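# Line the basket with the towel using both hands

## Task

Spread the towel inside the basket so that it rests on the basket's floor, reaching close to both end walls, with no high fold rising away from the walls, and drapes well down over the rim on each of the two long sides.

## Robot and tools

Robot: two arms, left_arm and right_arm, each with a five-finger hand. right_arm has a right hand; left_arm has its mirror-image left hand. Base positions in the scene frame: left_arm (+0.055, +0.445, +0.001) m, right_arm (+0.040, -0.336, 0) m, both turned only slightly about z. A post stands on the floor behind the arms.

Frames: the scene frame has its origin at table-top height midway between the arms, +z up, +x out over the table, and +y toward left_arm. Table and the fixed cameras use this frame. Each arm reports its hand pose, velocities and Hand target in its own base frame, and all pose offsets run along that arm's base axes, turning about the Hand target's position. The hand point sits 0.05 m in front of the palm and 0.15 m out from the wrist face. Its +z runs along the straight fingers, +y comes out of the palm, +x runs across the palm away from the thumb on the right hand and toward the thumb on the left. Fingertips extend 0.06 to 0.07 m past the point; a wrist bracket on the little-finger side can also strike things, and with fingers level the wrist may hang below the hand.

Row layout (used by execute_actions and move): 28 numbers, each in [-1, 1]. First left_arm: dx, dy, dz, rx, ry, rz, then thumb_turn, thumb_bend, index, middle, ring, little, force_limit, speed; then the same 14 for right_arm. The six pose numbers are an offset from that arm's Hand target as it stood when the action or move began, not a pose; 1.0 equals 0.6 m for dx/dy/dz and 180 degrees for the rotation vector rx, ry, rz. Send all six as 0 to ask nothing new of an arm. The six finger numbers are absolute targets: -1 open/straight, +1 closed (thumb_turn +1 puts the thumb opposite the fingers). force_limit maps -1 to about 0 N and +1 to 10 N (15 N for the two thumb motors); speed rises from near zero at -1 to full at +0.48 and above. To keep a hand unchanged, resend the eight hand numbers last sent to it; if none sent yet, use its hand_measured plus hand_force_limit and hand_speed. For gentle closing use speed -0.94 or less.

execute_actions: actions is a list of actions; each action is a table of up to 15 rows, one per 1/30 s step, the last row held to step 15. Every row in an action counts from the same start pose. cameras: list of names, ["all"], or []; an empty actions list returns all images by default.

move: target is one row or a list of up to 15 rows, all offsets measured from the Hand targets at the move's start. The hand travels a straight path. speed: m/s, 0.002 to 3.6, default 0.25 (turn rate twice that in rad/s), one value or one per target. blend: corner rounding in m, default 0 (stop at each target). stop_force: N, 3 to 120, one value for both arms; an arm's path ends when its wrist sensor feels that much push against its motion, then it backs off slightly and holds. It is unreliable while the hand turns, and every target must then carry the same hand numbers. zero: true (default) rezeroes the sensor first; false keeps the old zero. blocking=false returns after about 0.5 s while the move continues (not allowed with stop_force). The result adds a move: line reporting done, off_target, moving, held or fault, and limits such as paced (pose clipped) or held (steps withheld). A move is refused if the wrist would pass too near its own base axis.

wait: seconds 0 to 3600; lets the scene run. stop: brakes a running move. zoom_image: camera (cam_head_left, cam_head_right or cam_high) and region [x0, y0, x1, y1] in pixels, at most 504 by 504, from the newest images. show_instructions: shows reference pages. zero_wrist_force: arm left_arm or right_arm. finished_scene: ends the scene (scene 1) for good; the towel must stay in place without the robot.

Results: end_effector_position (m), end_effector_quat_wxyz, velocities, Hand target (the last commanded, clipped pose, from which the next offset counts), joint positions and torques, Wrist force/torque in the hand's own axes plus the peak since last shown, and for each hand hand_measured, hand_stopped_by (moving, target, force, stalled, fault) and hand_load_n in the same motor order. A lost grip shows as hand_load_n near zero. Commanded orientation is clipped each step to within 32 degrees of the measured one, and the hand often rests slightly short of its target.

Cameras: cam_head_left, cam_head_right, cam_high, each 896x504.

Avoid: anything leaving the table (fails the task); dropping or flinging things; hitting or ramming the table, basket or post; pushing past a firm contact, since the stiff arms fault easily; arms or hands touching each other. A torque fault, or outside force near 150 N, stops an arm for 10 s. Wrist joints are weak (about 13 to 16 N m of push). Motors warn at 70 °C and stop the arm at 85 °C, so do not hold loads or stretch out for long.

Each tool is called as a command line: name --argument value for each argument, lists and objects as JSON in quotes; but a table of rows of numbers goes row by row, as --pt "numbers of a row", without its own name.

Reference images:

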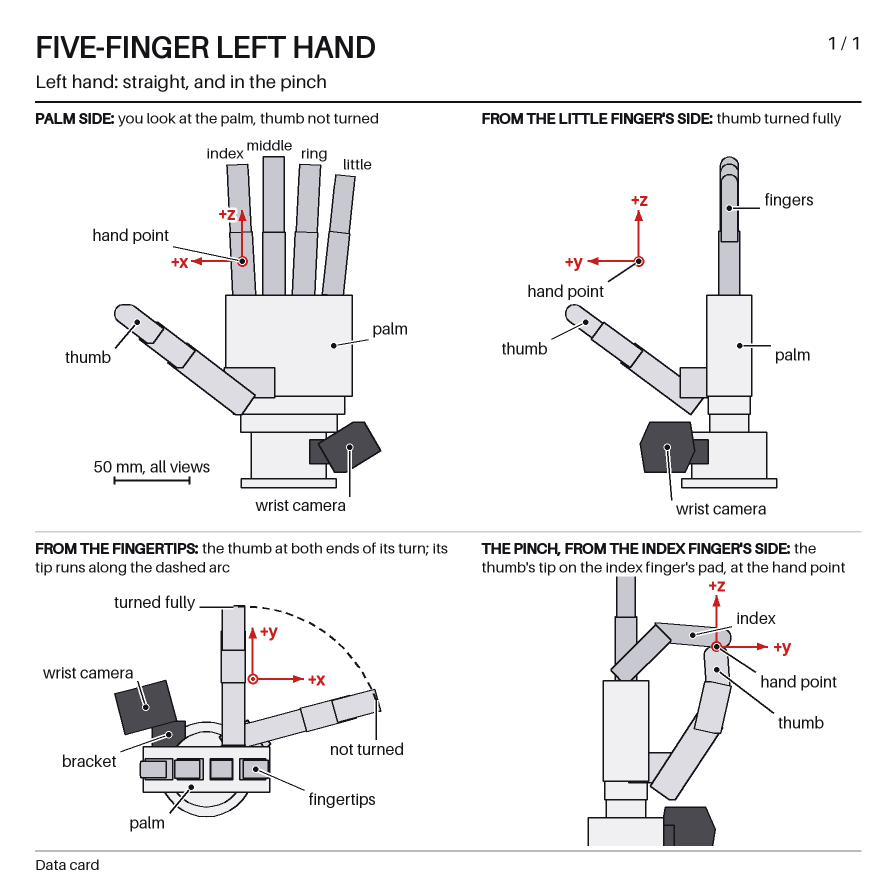

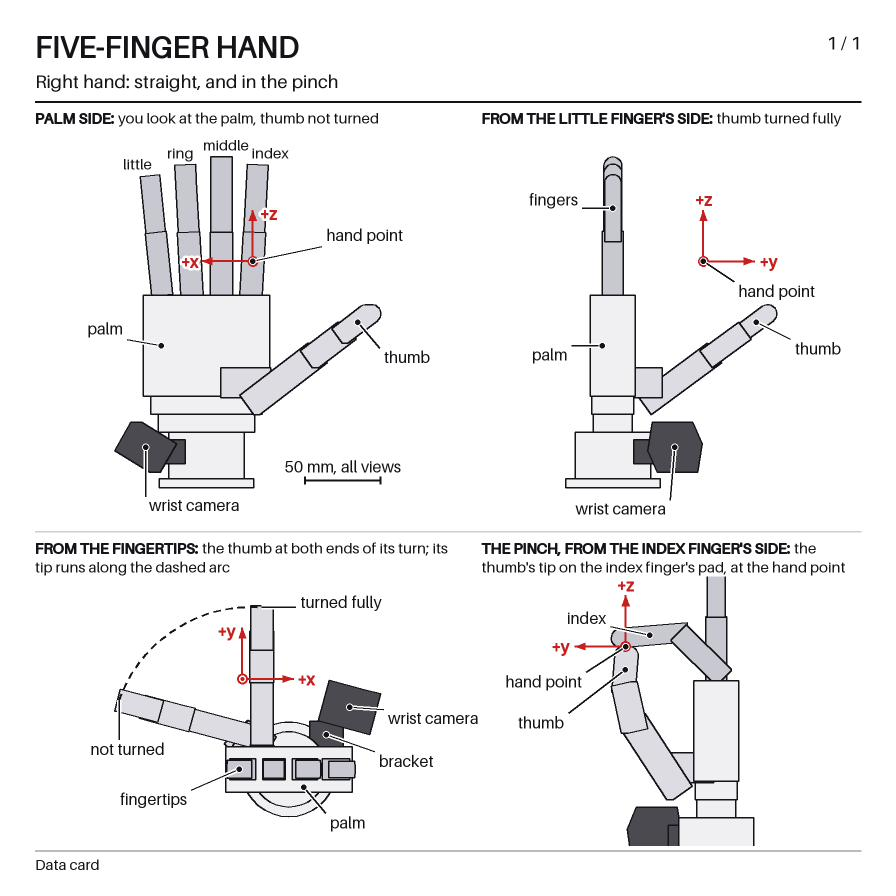

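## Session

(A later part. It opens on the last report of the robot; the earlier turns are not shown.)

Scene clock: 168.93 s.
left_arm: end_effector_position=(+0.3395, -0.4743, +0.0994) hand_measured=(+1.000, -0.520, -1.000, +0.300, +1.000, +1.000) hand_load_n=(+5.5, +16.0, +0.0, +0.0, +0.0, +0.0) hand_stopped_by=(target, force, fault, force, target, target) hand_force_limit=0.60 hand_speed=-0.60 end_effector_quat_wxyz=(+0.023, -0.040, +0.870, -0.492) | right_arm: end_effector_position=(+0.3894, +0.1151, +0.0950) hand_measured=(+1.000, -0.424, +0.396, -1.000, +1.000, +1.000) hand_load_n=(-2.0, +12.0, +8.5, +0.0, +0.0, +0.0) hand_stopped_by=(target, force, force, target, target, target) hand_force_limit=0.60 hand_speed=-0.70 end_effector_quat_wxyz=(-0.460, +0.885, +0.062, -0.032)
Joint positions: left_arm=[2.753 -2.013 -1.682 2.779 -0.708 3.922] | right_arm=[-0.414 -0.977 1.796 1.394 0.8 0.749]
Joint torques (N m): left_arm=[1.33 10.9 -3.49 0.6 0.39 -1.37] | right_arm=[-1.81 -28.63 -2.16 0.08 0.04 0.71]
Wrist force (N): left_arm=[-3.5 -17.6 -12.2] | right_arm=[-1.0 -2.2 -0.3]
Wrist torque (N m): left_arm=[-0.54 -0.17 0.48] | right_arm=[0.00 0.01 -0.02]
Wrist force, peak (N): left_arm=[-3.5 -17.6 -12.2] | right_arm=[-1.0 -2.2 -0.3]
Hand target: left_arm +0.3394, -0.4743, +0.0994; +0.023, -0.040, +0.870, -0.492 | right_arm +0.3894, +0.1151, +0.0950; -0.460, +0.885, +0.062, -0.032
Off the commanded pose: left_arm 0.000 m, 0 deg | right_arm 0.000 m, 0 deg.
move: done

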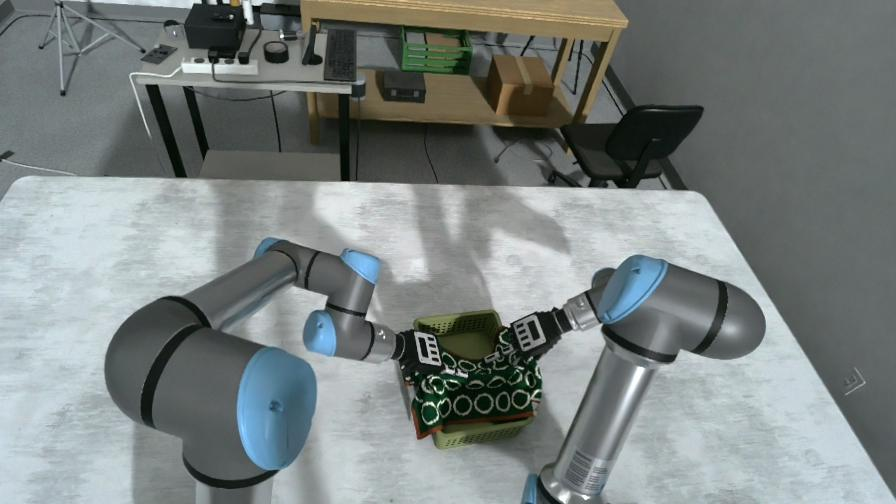

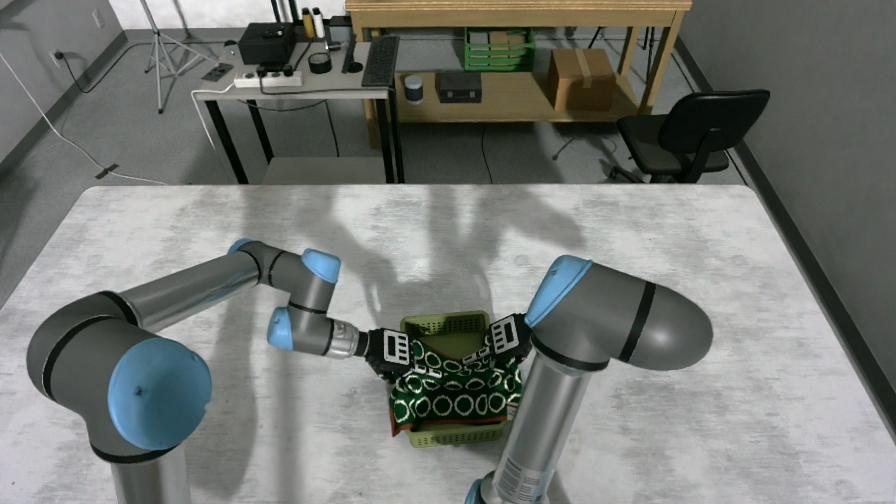

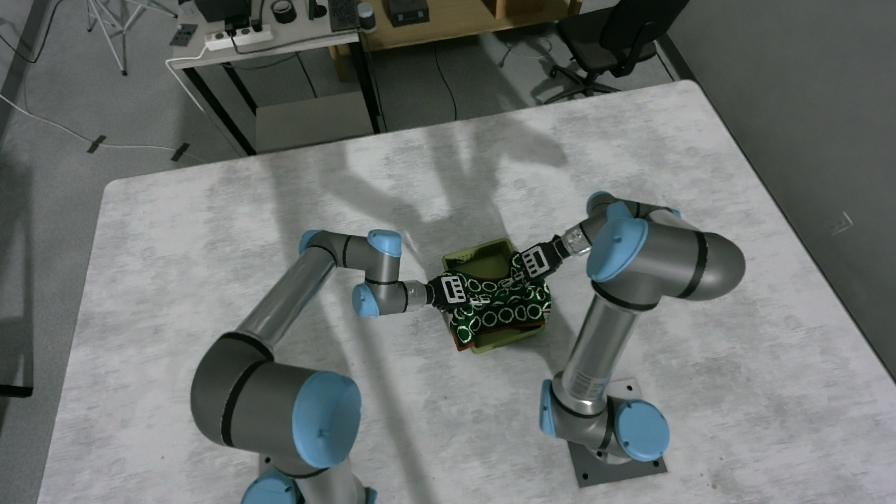

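move --target '[0,0,0.0167,0,0,0,1,-0.5,-0.4,0.3,1,1,0.6,-0.6,0,0,0.0083,0,0,0,1,-0.1,0.5,-1,1,1,0.6,-0.7]' --speed 0.05 --cameras '[]'

execute_actions --actions '[[[0,0,0,0,0,0,1,-0.8,-0.4,0.3,1,1,0.6,-0.7,0,0,0,0,0,0,1,-0.8,0.5,-1,1,1,0.6,-0.7]],[[0,0,0,0,0,0,1,-1,-0.4,0.3,1,1,0.6,-0.6,0,0,0,0,0,0,1,-1,0.5,-1,1,1,0.6,-0.6]]]' --cameras '["cam_head_left","cam_high","cam_head_right"]'

zoom_image --camera "cam_head_left" --region '[370, 290, 570, 470]'

zoom_image --camera "cam_high" --region '[410, 220, 590, 370]'

Scene clock: 170.47 s.
left_arm: end_effector_position=(+0.3394, -0.4743, +0.1093) hand_measured=(+1.000, -0.520, -1.000, +0.298, +1.000, +1.000) hand_load_n=(+3.0, +11.5, +0.0, +9.5, +0.0, +0.0) hand_stopped_by=(target, force, fault, force, target, target) hand_force_limit=0.60 hand_speed=-0.60 end_effector_quat_wxyz=(+0.023, -0.040, +0.870, -0.492) | right_arm: end_effector_position=(+0.3894, +0.1151, +0.0999) hand_measured=(+1.000, -0.424, +0.396, -1.000, +1.000, +1.000) hand_load_n=(-2.0, +12.0, +8.5, +0.0, +0.0, +0.0) hand_stopped_by=(target, force, force, target, target, target) hand_force_limit=0.60 hand_speed=-0.70 end_effector_quat_wxyz=(-0.460, +0.885, +0.062, -0.032)
Joint positions: left_arm=[2.753 -2.001 -1.671 2.756 -0.708 3.922] | right_arm=[-0.414 -0.986 1.794 1.405 0.8 0.749]
Joint torques (N m): left_arm=[-5.25 44.7 31.08 -3.88 -0.36 0.44] | right_arm=[-0.23 -42.97 -19.85 5.01 -0.18 0.53]
Wrist force (N): left_arm=[0.8 0.4 0.2] | right_arm=[-1.2 -1.8 0.3]
Wrist torque (N m): left_arm=[0.16 -0.09 0.08] | right_arm=[0.01 0.03 -0.03]
Wrist force, peak (N): left_arm=[-3.9 -17.8 -12.1] | right_arm=[-1.4 -2.3 -0.2]
Hand target: left_arm +0.3394, -0.4743, +0.1094; +0.023, -0.040, +0.870, -0.492 | right_arm +0.3894, +0.1151, +0.1000; -0.460, +0.885, +0.062, -0.032
Off the commanded pose: left_arm 0.000 m, 0 deg | right_arm 0.000 m, 0 deg.
move: done

Scene clock: 171.87 s.
left_arm: end_effector_position=(+0.3394, -0.4743, +0.1094) hand_measured=(+1.000, -1.000, -1.000, +0.300, +1.000, +1.000) hand_load_n=(+0.0, +0.0, +0.0, +0.0, +0.0, +0.5) hand_stopped_by=(target, target, fault, force, target, target) hand_force_limit=0.60 hand_speed=-0.60 end_effector_quat_wxyz=(+0.023, -0.040, +0.870, -0.492) | right_arm: end_effector_position=(+0.3894, +0.1151, +0.1000) hand_measured=(+1.000, -1.000, +0.398, -1.000, +1.000, +1.000) hand_load_n=(+0.0, +0.0, +0.0, +0.0, +0.0, +0.0) hand_stopped_by=(target, target, force, target, target, target) hand_force_limit=0.60 hand_speed=-0.60 end_effector_quat_wxyz=(-0.460, +0.885, +0.062, -0.032)
Joint positions: left_arm=[2.753 -2.001 -1.671 2.756 -0.708 3.922] | right_arm=[-0.414 -0.986 1.794 1.405 0.8 0.749]
Joint torques (N m): left_arm=[2.71 45.94 30.56 -3.74 -0.5 2.62] | right_arm=[0.8 -43.21 -19.41 5.09 -0.15 -1.07]
Wrist force (N): left_arm=[0.2 0.5 0.3] | right_arm=[-1.2 -1.4 0.1]
Wrist torque (N m): left_arm=[0.13 -0.02 0.05] | right_arm=[0.05 0.04 -0.03]
Wrist force, peak (N): left_arm=[0.9 0.6 0.8] | right_arm=[-1.4 -2.0 0.3]
Hand target: left_arm +0.3394, -0.4743, +0.1094; +0.023, -0.040, +0.870, -0.492 | right_arm +0.3894, +0.1151, +0.1000; -0.460, +0.885, +0.062, -0.032
Off the commanded pose: left_arm 0.000 m, 0 deg | right_arm 0.000 m, 0 deg.
Step readings (end_effector_position of left_arm | right_arm):
0: (+0.3394, -0.4743, +0.1093) | (+0.3894, +0.1151, +0.0999)
1: (+0.3394, -0.4743, +0.1093) | (+0.3894, +0.1151, +0.0999)
2: (+0.3394, -0.4743, +0.1094) | (+0.3894, +0.1151, +0.1000)
4: (+0.3394, -0.4743, +0.1094) | (+0.3894, +0.1151, +0.1000)
8: (+0.3394, -0.4743, +0.1094) | (+0.3894, +0.1151, +0.1000)
15: (+0.3394, -0.4743, +0.1094) | (+0.3894, +0.1151, +0.1000)
16: (+0.3394, -0.4743, +0.1094) | (+0.3894, +0.1151, +0.1000)
17: (+0.3394, -0.4743, +0.1094) | (+0.3894, +0.1151, +0.1000)
19: (+0.3394, -0.4743, +0.1094) | (+0.3894, +0.1151, +0.1000)
23: (+0.3394, -0.4743, +0.1094) | (+0.3894, +0.1151, +0.1000)
30: (+0.3394, -0.4743, +0.1094) | (+0.3894, +0.1151, +0.1000)

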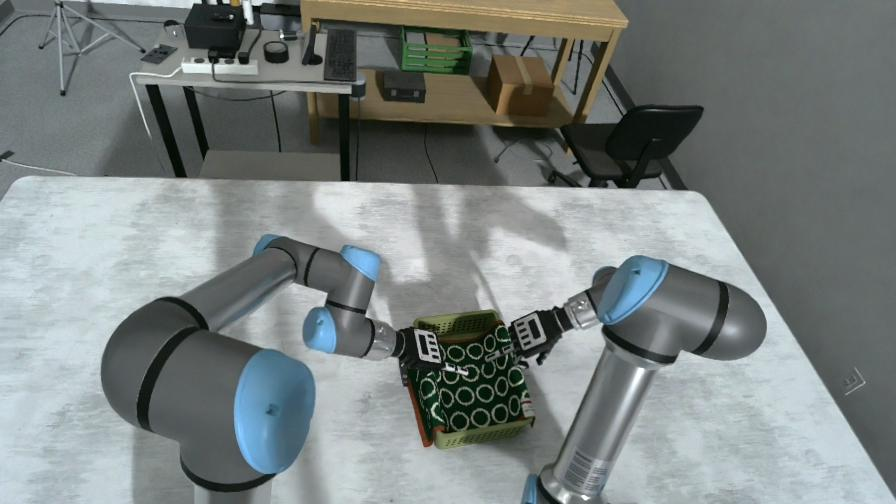

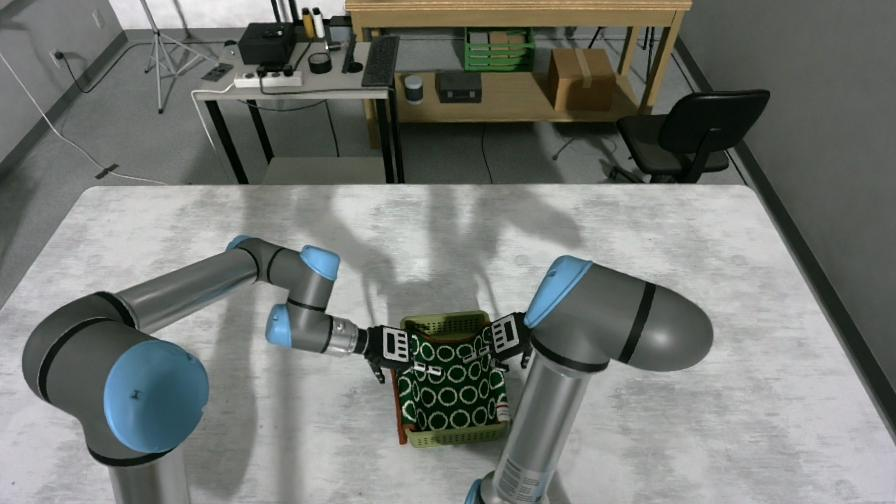

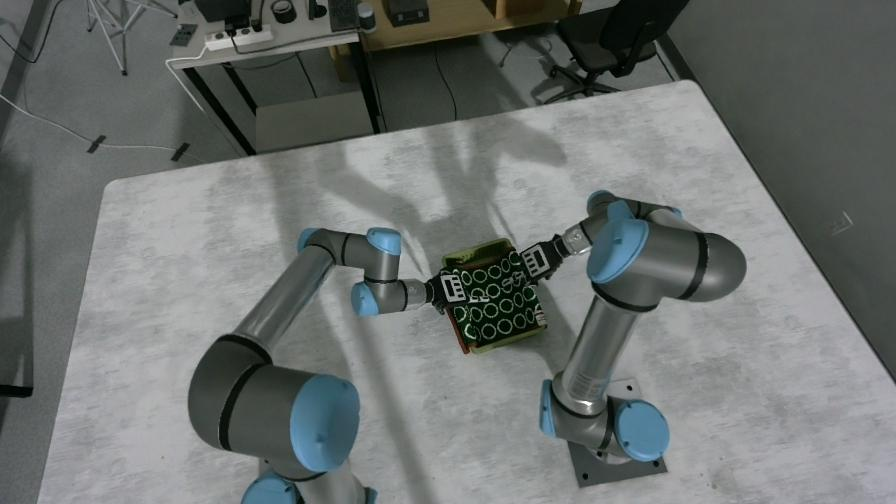

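Scaled by 2.520 from the camera's image (finer frame: 1280x720).

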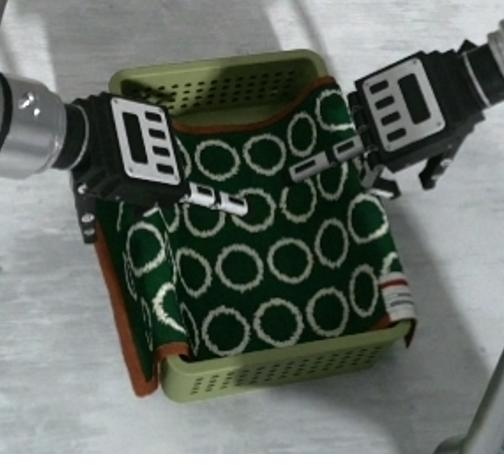

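Scaled by 2.800 from the camera's image (finer frame: 1280x720).

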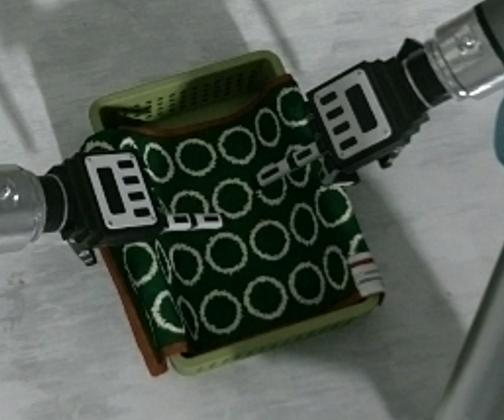

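move --pt "0 0 0.1 0 0 0 1 -1 -0.4 0.3 1 1 0.6 -0.6 0 0 0.1 0 0 0 1 -1 0.5 -1 1 1 0.6 -0.6" --pt "0.0 0.25 0.25 0 0 0 1 -1 -0.4 -0.4 1 1 0.6 -0.4 0 -0.25 0.25 0 0 0 1 -1 -0.4 -1 1 1 0.6 -0.4" --speed 0.12 --cameras '["cam_head_left","cam_high","cam_head_right"]'

zoom_image --camera "cam_head_left" --region '[380, 290, 560, 470]'

zoom_image --camera "cam_high" --region '[420, 220, 580, 370]'

zoom_image --camera "cam_head_right" --region '[370, 290, 550, 470]'

Scene clock: 175.87 s.
left_arm: end_effector_position=(+0.3394, -0.3243, +0.2594) hand_measured=(+1.000, -1.000, -1.000, -0.400, +1.000, +1.000) hand_load_n=(+0.0, +0.0, +0.0, +0.0, +0.0, +0.5) hand_stopped_by=(target, target, fault, target, target, target) hand_force_limit=0.60 hand_speed=-0.40 end_effector_quat_wxyz=(+0.023, -0.040, +0.870, -0.492) | right_arm: end_effector_position=(+0.3894, -0.0349, +0.2500) hand_measured=(+1.000, -1.000, -0.400, -1.000, +1.000, +1.000) hand_load_n=(+0.0, +0.0, +0.0, +0.0, +0.0, +0.0) hand_stopped_by=(target, target, target, target, target, target) hand_force_limit=0.60 hand_speed=-0.40 end_effector_quat_wxyz=(-0.460, +0.885, +0.062, -0.032)
Joint positions: left_arm=[3.126 -1.762 -1.696 2.064 -0.551 4.507] | right_arm=[-0.7 -1.121 1.583 1.923 0.991 0.476]
Joint torques (N m): left_arm=[5.69 23.68 5.15 -5.02 3.12 3] | right_arm=[-12.34 -27.63 -23.33 5.03 0.86 -1.4]
Wrist force (N): left_arm=[0.7 0.9 0.0] | right_arm=[-1.5 -1.3 0.1]
Wrist torque (N m): left_arm=[0.22 -0.11 -0.08] | right_arm=[0.05 0.09 -0.02]
Wrist force, peak (N): left_arm=[0.6 1.8 0.8] | right_arm=[-1.3 -2.1 -0.2]
Hand target: left_arm +0.3394, -0.3243, +0.2594; +0.023, -0.040, +0.870, -0.492 | right_arm +0.3894, -0.0349, +0.2500; -0.460, +0.885, +0.062, -0.032
Off the commanded pose: left_arm 0.000 m, 0 deg | right_arm 0.000 m, 0 deg.
move: done

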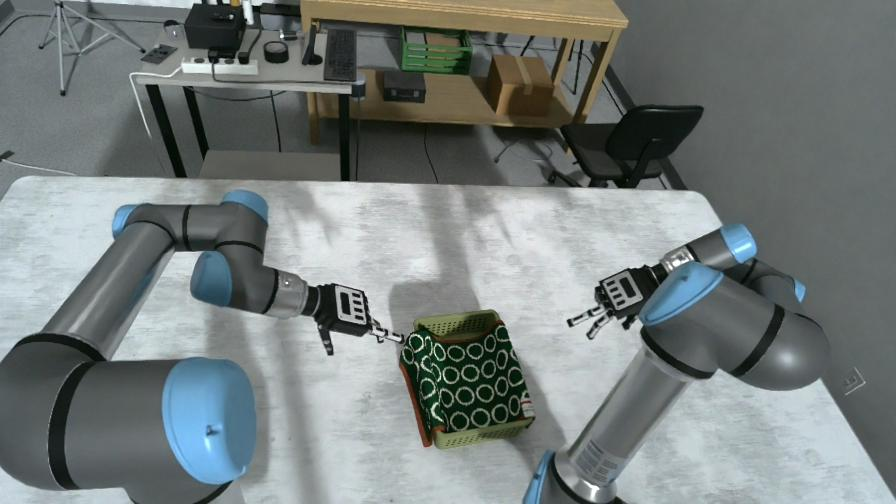

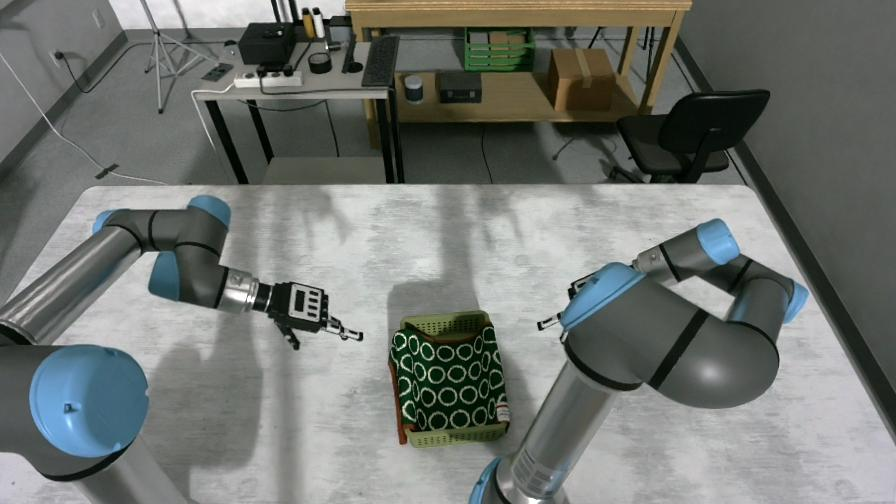

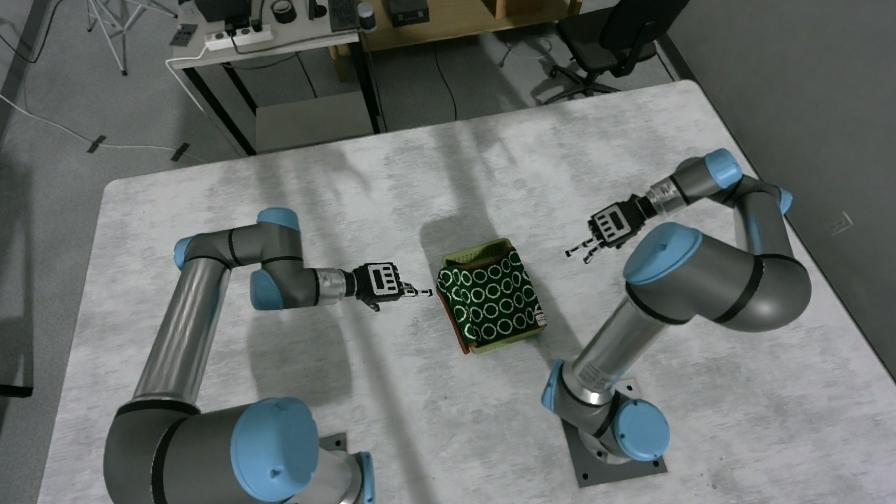

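Scaled by 2.800 from the camera's image (finer frame: 1280x720).

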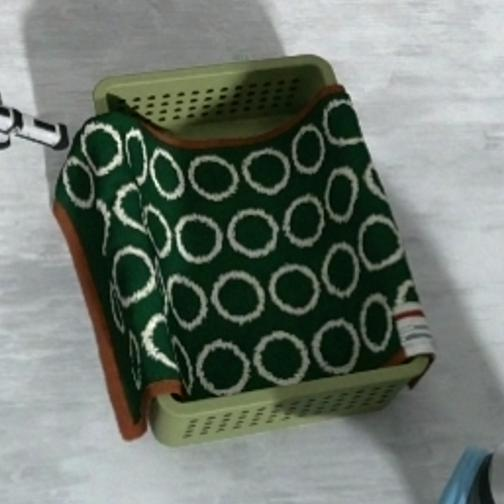

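Scaled by 3.150 from the camera's image (finer frame: 1280x720).

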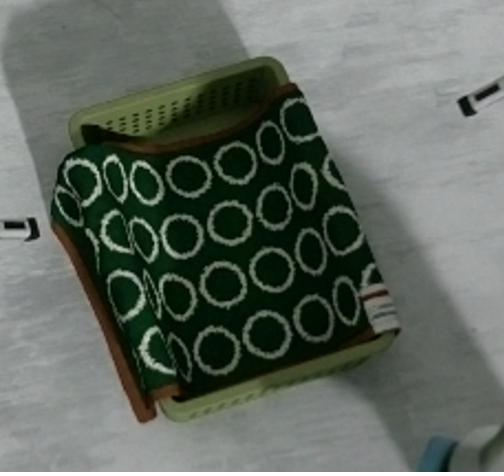

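Scaled by 2.800 from the camera's image (finer frame: 1280x720).

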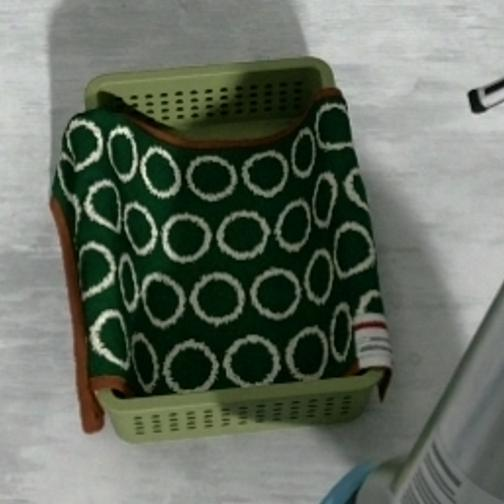

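zoom_image --camera "cam_high" --region '[460, 310, 560, 366]'

zoom_image --camera "cam_head_left" --region '[400, 380, 550, 464]'

zoom_image --camera "cam_head_right" --region '[380, 300, 530, 384]'

zoom_image --camera "cam_head_right" --region '[380, 380, 530, 464]'

Scaled by 5.040 from the camera's image (finer frame: 1280x720).

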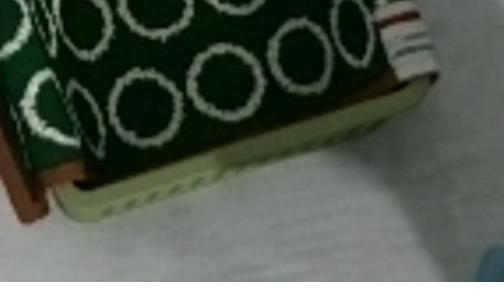

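Scaled by 3.360 from the camera's image (finer frame: 1280x720).

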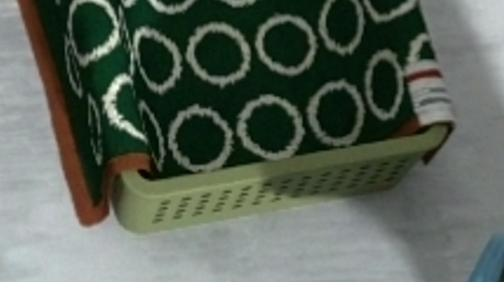

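Scaled by 3.360 from the camera's image (finer frame: 1280x720).

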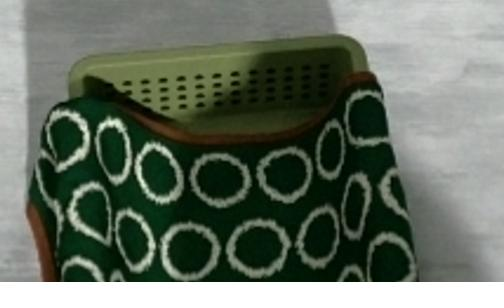

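Scaled by 3.360 from the camera's image (finer frame: 1280x720).

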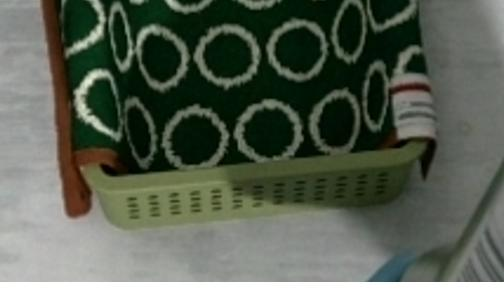

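move --target '[0,0,0,0,0,0,1,-1,-0.4,-0.4,1,1,0.6,-0.4,0,0,0.05,-0.3025,-0.0425,0,-1,-1,-1,-1,-1,-1,0.6,-0.2]' --speed 0.25 --cameras '["cam_head_left","cam_head_right","cam_high"]'

Scene clock: 181.90 s.
left_arm: end_effector_position=(+0.3394, -0.3243, +0.2594) hand_measured=(+1.000, -1.000, -1.000, -0.400, +1.000, +1.000) hand_load_n=(+0.0, +0.0, +0.0, +0.0, +0.0, +0.0) hand_stopped_by=(target, target, fault, target, target, target) hand_force_limit=0.60 hand_speed=-0.40 end_effector_quat_wxyz=(+0.023, -0.040, +0.870, -0.492) | right_arm: end_effector_position=(+0.3894, -0.0349, +0.2800) hand_measured=(-1.000, -1.000, -1.000, -1.000, -1.000, -1.000) hand_load_n=(+0.0, +0.0, +0.0, +0.0, +0.0, +0.0) hand_stopped_by=(target, target, target, target, target, target) hand_force_limit=0.60 hand_speed=-0.20 end_effector_quat_wxyz=(+0.000, +0.998, +0.070, +0.001)
Joint positions: left_arm=[3.126 -1.762 -1.696 2.064 -0.551 4.507] | right_arm=[-0.259 -1.333 1.448 1.454 1.571 1.173]
Joint torques (N m): left_arm=[4.66 12.56 7.66 -4.5 2.52 2.84] | right_arm=[13.93 -20.71 -8.79 0.04 1.5 1.3]
Wrist force (N): left_arm=[0.6 1.0 -0.1] | right_arm=[-1.4 -0.6 -0.6]
Wrist torque (N m): left_arm=[0.25 -0.08 -0.09] | right_arm=[-0.02 0.19 -0.14]
Wrist force, peak (N): left_arm=[0.9 1.2 0.4] | right_arm=[-1.9 -1.4 0.0]
Hand target: left_arm +0.3394, -0.3243, +0.2594; +0.023, -0.040, +0.870, -0.492 | right_arm +0.3894, -0.0349, +0.2800; +0.000, +0.998, +0.070, +0.001
Off the commanded pose: left_arm 0.000 m, 0 deg | right_arm 0.000 m, 0 deg.
move: done

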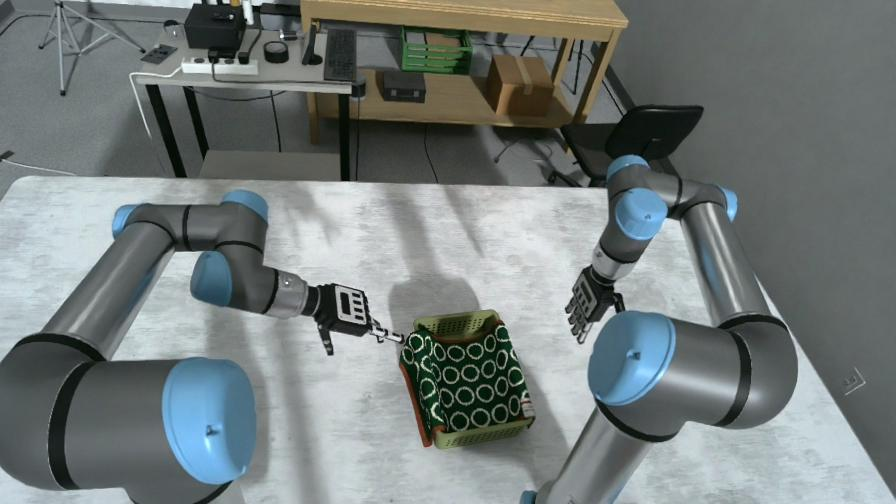

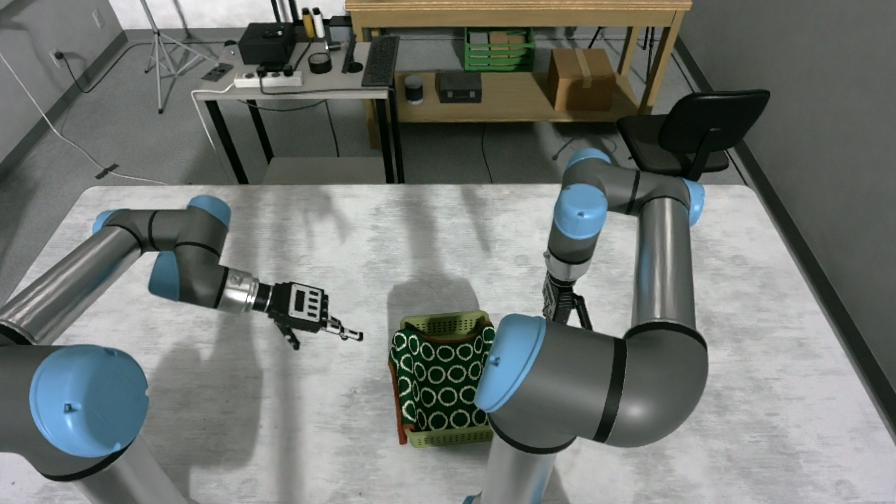

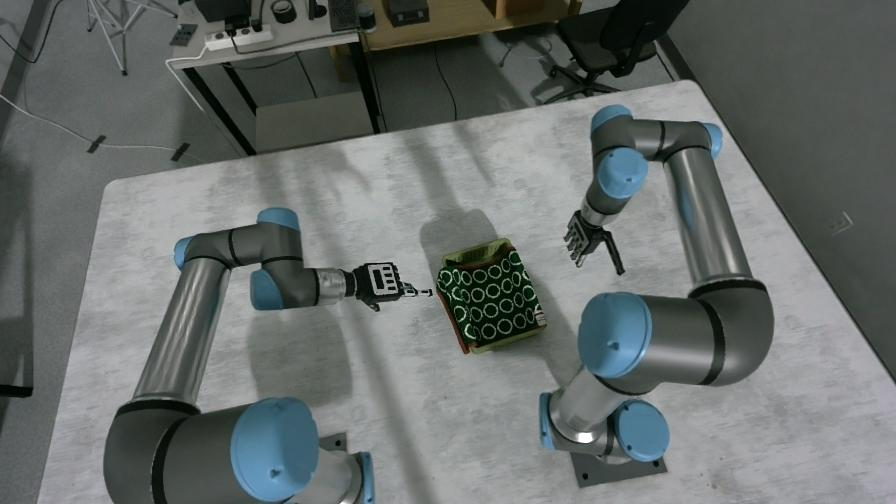

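execute_actions --actions '[]'

Scene clock: 182.93 s.
left_arm: end_effector_position=(+0.3394, -0.3243, +0.2594) hand_measured=(+1.000, -1.000, -1.000, -0.400, +1.000, +1.000) hand_load_n=(+0.0, +0.0, +0.0, +0.0, +0.0, +0.0) hand_stopped_by=(target, target, fault, target, target, target) hand_force_limit=0.60 hand_speed=-0.40 end_effector_quat_wxyz=(+0.023, -0.040, +0.870, -0.492) | right_arm: end_effector_position=(+0.3894, -0.0349, +0.2800) hand_measured=(-1.000, -1.000, -1.000, -1.000, -1.000, -1.000) hand_load_n=(+0.0, +0.0, +0.0, +0.0, +0.0, +0.0) hand_stopped_by=(target, target, target, target, target, target) hand_force_limit=0.60 hand_speed=-0.20 end_effector_quat_wxyz=(+0.000, +0.998, +0.070, +0.001)
Joint positions: left_arm=[3.126 -1.762 -1.696 2.064 -0.551 4.507] | right_arm=[-0.259 -1.333 1.448 1.454 1.571 1.173]
Joint velocities: within noise
Joint torques (N m): left_arm=[4.33 12.57 9.35 -4.68 2.46 2.89] | right_arm=[14.6 -20.94 -9.17 0.05 1.61 1.36]
Wrist force (N): left_arm=[0.6 1.1 0.1] | right_arm=[-1.5 -0.8 -0.4]
Wrist torque (N m): left_arm=[0.23 -0.10 -0.09] | right_arm=[-0.06 0.21 -0.15]
Wrist force, peak (N): left_arm=[0.7 1.1 0.0] | right_arm=[-1.7 -0.9 -0.5]
Hand target: left_arm +0.3394, -0.3243, +0.2594; +0.023, -0.040, +0.870, -0.492 | right_arm +0.3894, -0.0349, +0.2800; +0.000, +0.998, +0.070, +0.001
Off the commanded pose: left_arm 0.000 m, 0 deg | right_arm 0.000 m, 0 deg.

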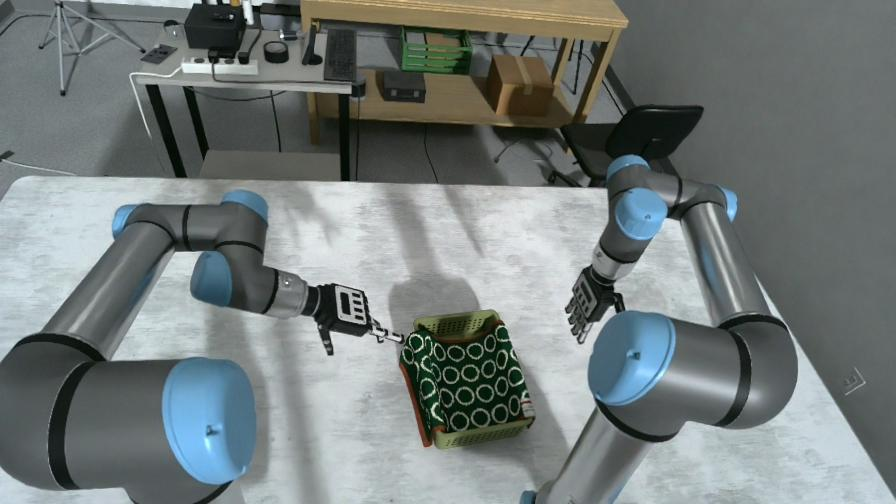

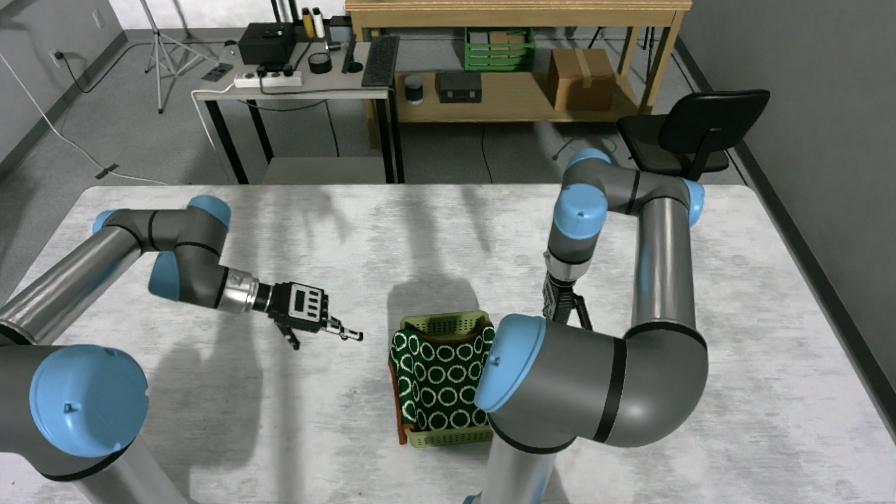

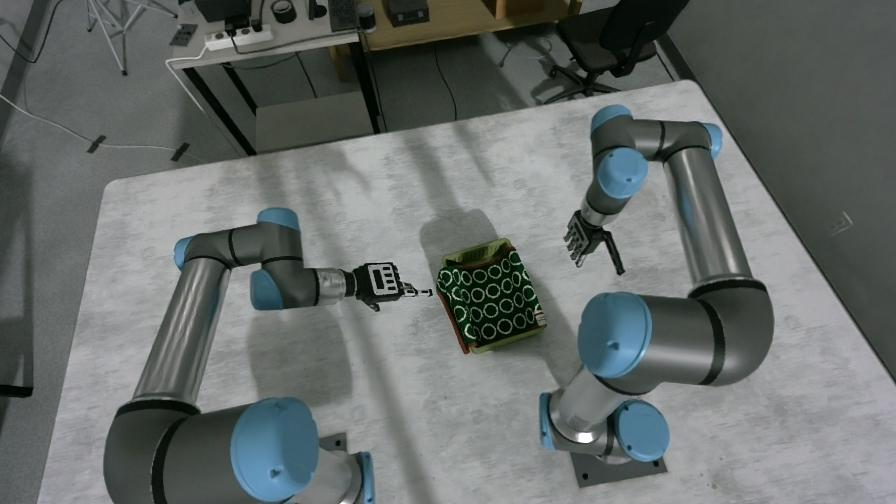

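zoom_image --camera "cam_head_left" --region '[380, 290, 560, 470]'

zoom_image --camera "cam_high" --region '[420, 220, 580, 370]'

zoom_image --camera "cam_head_right" --region '[370, 290, 550, 470]'

Scaled by 2.800 from the camera's image (finer frame: 1280x720).

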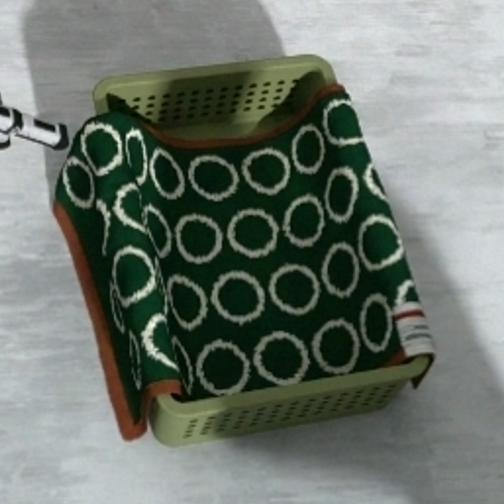

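Scaled by 3.150 from the camera's image (finer frame: 1280x720).

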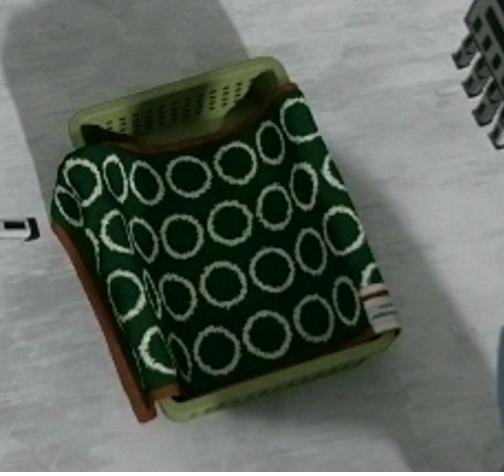

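Scaled by 2.800 from the camera's image (finer frame: 1280x720).

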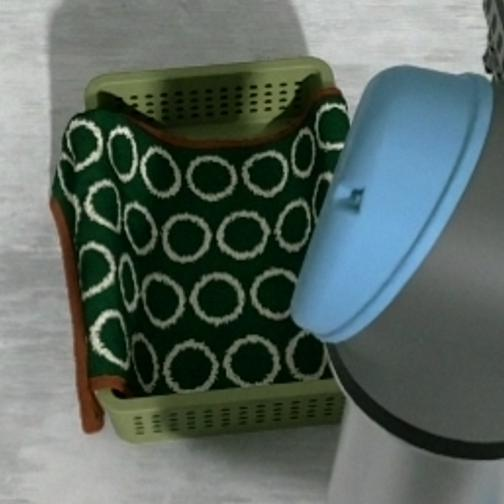

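move --target '[0,0.25,0.05,0,0,0,1,-1,-0.4,-0.4,1,1,0.6,-0.4,-0.0567,0.3193,-0.05,0,0,0,-1,-1,-1,-1,-1,-1,0.6,-0.2]' --speed 0.2 --cameras '["all"]'

Scene clock: 185.27 s.
left_arm: end_effector_position=(+0.3394, -0.1743, +0.2894) hand_measured=(+1.000, -1.000, -1.000, -0.400, +1.000, +1.000) hand_load_n=(+0.0, +0.0, -0.5, -0.5, +0.0, +0.0) hand_stopped_by=(target, target, fault, target, target, target) hand_force_limit=0.60 hand_speed=-0.40 end_effector_quat_wxyz=(+0.023, -0.040, +0.870, -0.492) | right_arm: end_effector_position=(+0.3554, +0.1567, +0.2500) hand_measured=(-1.000, -1.000, -1.000, -1.000, -1.000, -1.000) hand_load_n=(+0.0, +0.0, +0.0, +0.0, +0.0, +0.0) hand_stopped_by=(target, target, target, target, target, target) hand_force_limit=0.60 hand_speed=-0.20 end_effector_quat_wxyz=(+0.000, +0.998, +0.070, +0.001)
Joint positions: left_arm=[3.56 -1.707 -1.857 1.503 -0.624 5.294] | right_arm=[0.219 -1.261 1.433 1.398 1.571 1.651]
Joint torques (N m): left_arm=[5.78 33.15 4.36 -5.45 -0.77 3.03] | right_arm=[14.47 -23.37 -26.48 4.81 1.64 1.35]
Wrist force (N): left_arm=[0.9 0.7 0.2] | right_arm=[-1.8 -0.4 -0.5]
Wrist torque (N m): left_arm=[0.16 -0.11 -0.03] | right_arm=[0.04 0.26 -0.15]
Wrist force, peak (N): left_arm=[0.8 1.0 -0.9] | right_arm=[-1.8 -1.9 -0.1]
Hand target: left_arm +0.3394, -0.1743, +0.2894; +0.023, -0.040, +0.870, -0.492 | right_arm +0.3554, +0.1567, +0.2500; +0.000, +0.998, +0.070, +0.001
Off the commanded pose: left_arm 0.000 m, 0 deg | right_arm 0.000 m, 0 deg.
move: done

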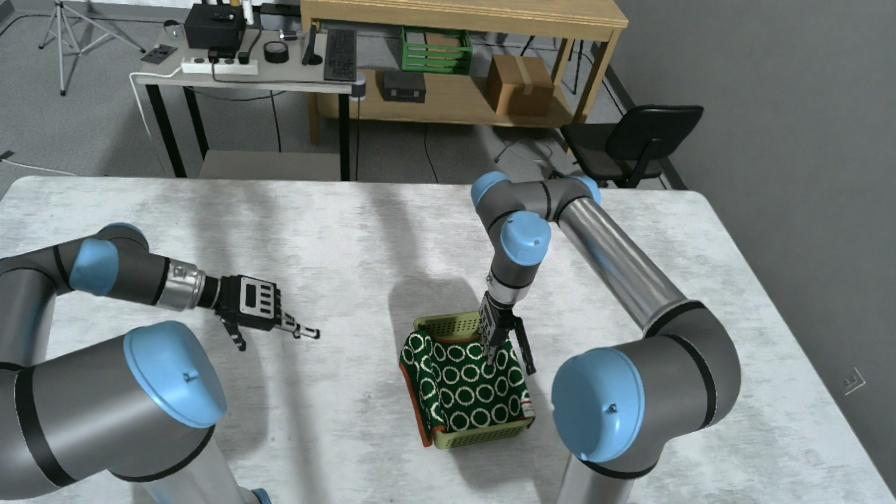

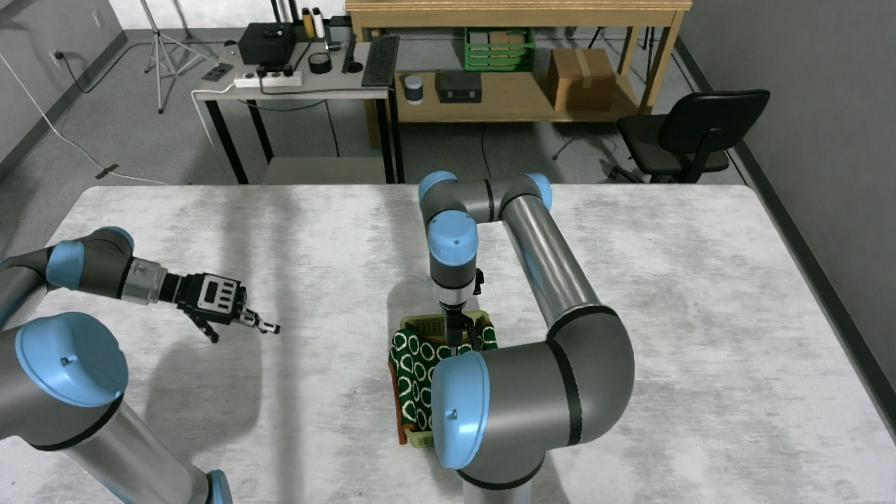

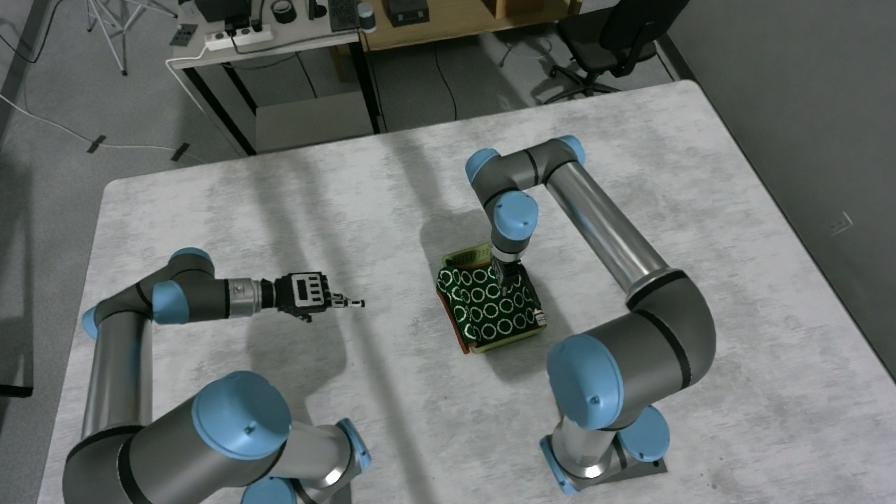

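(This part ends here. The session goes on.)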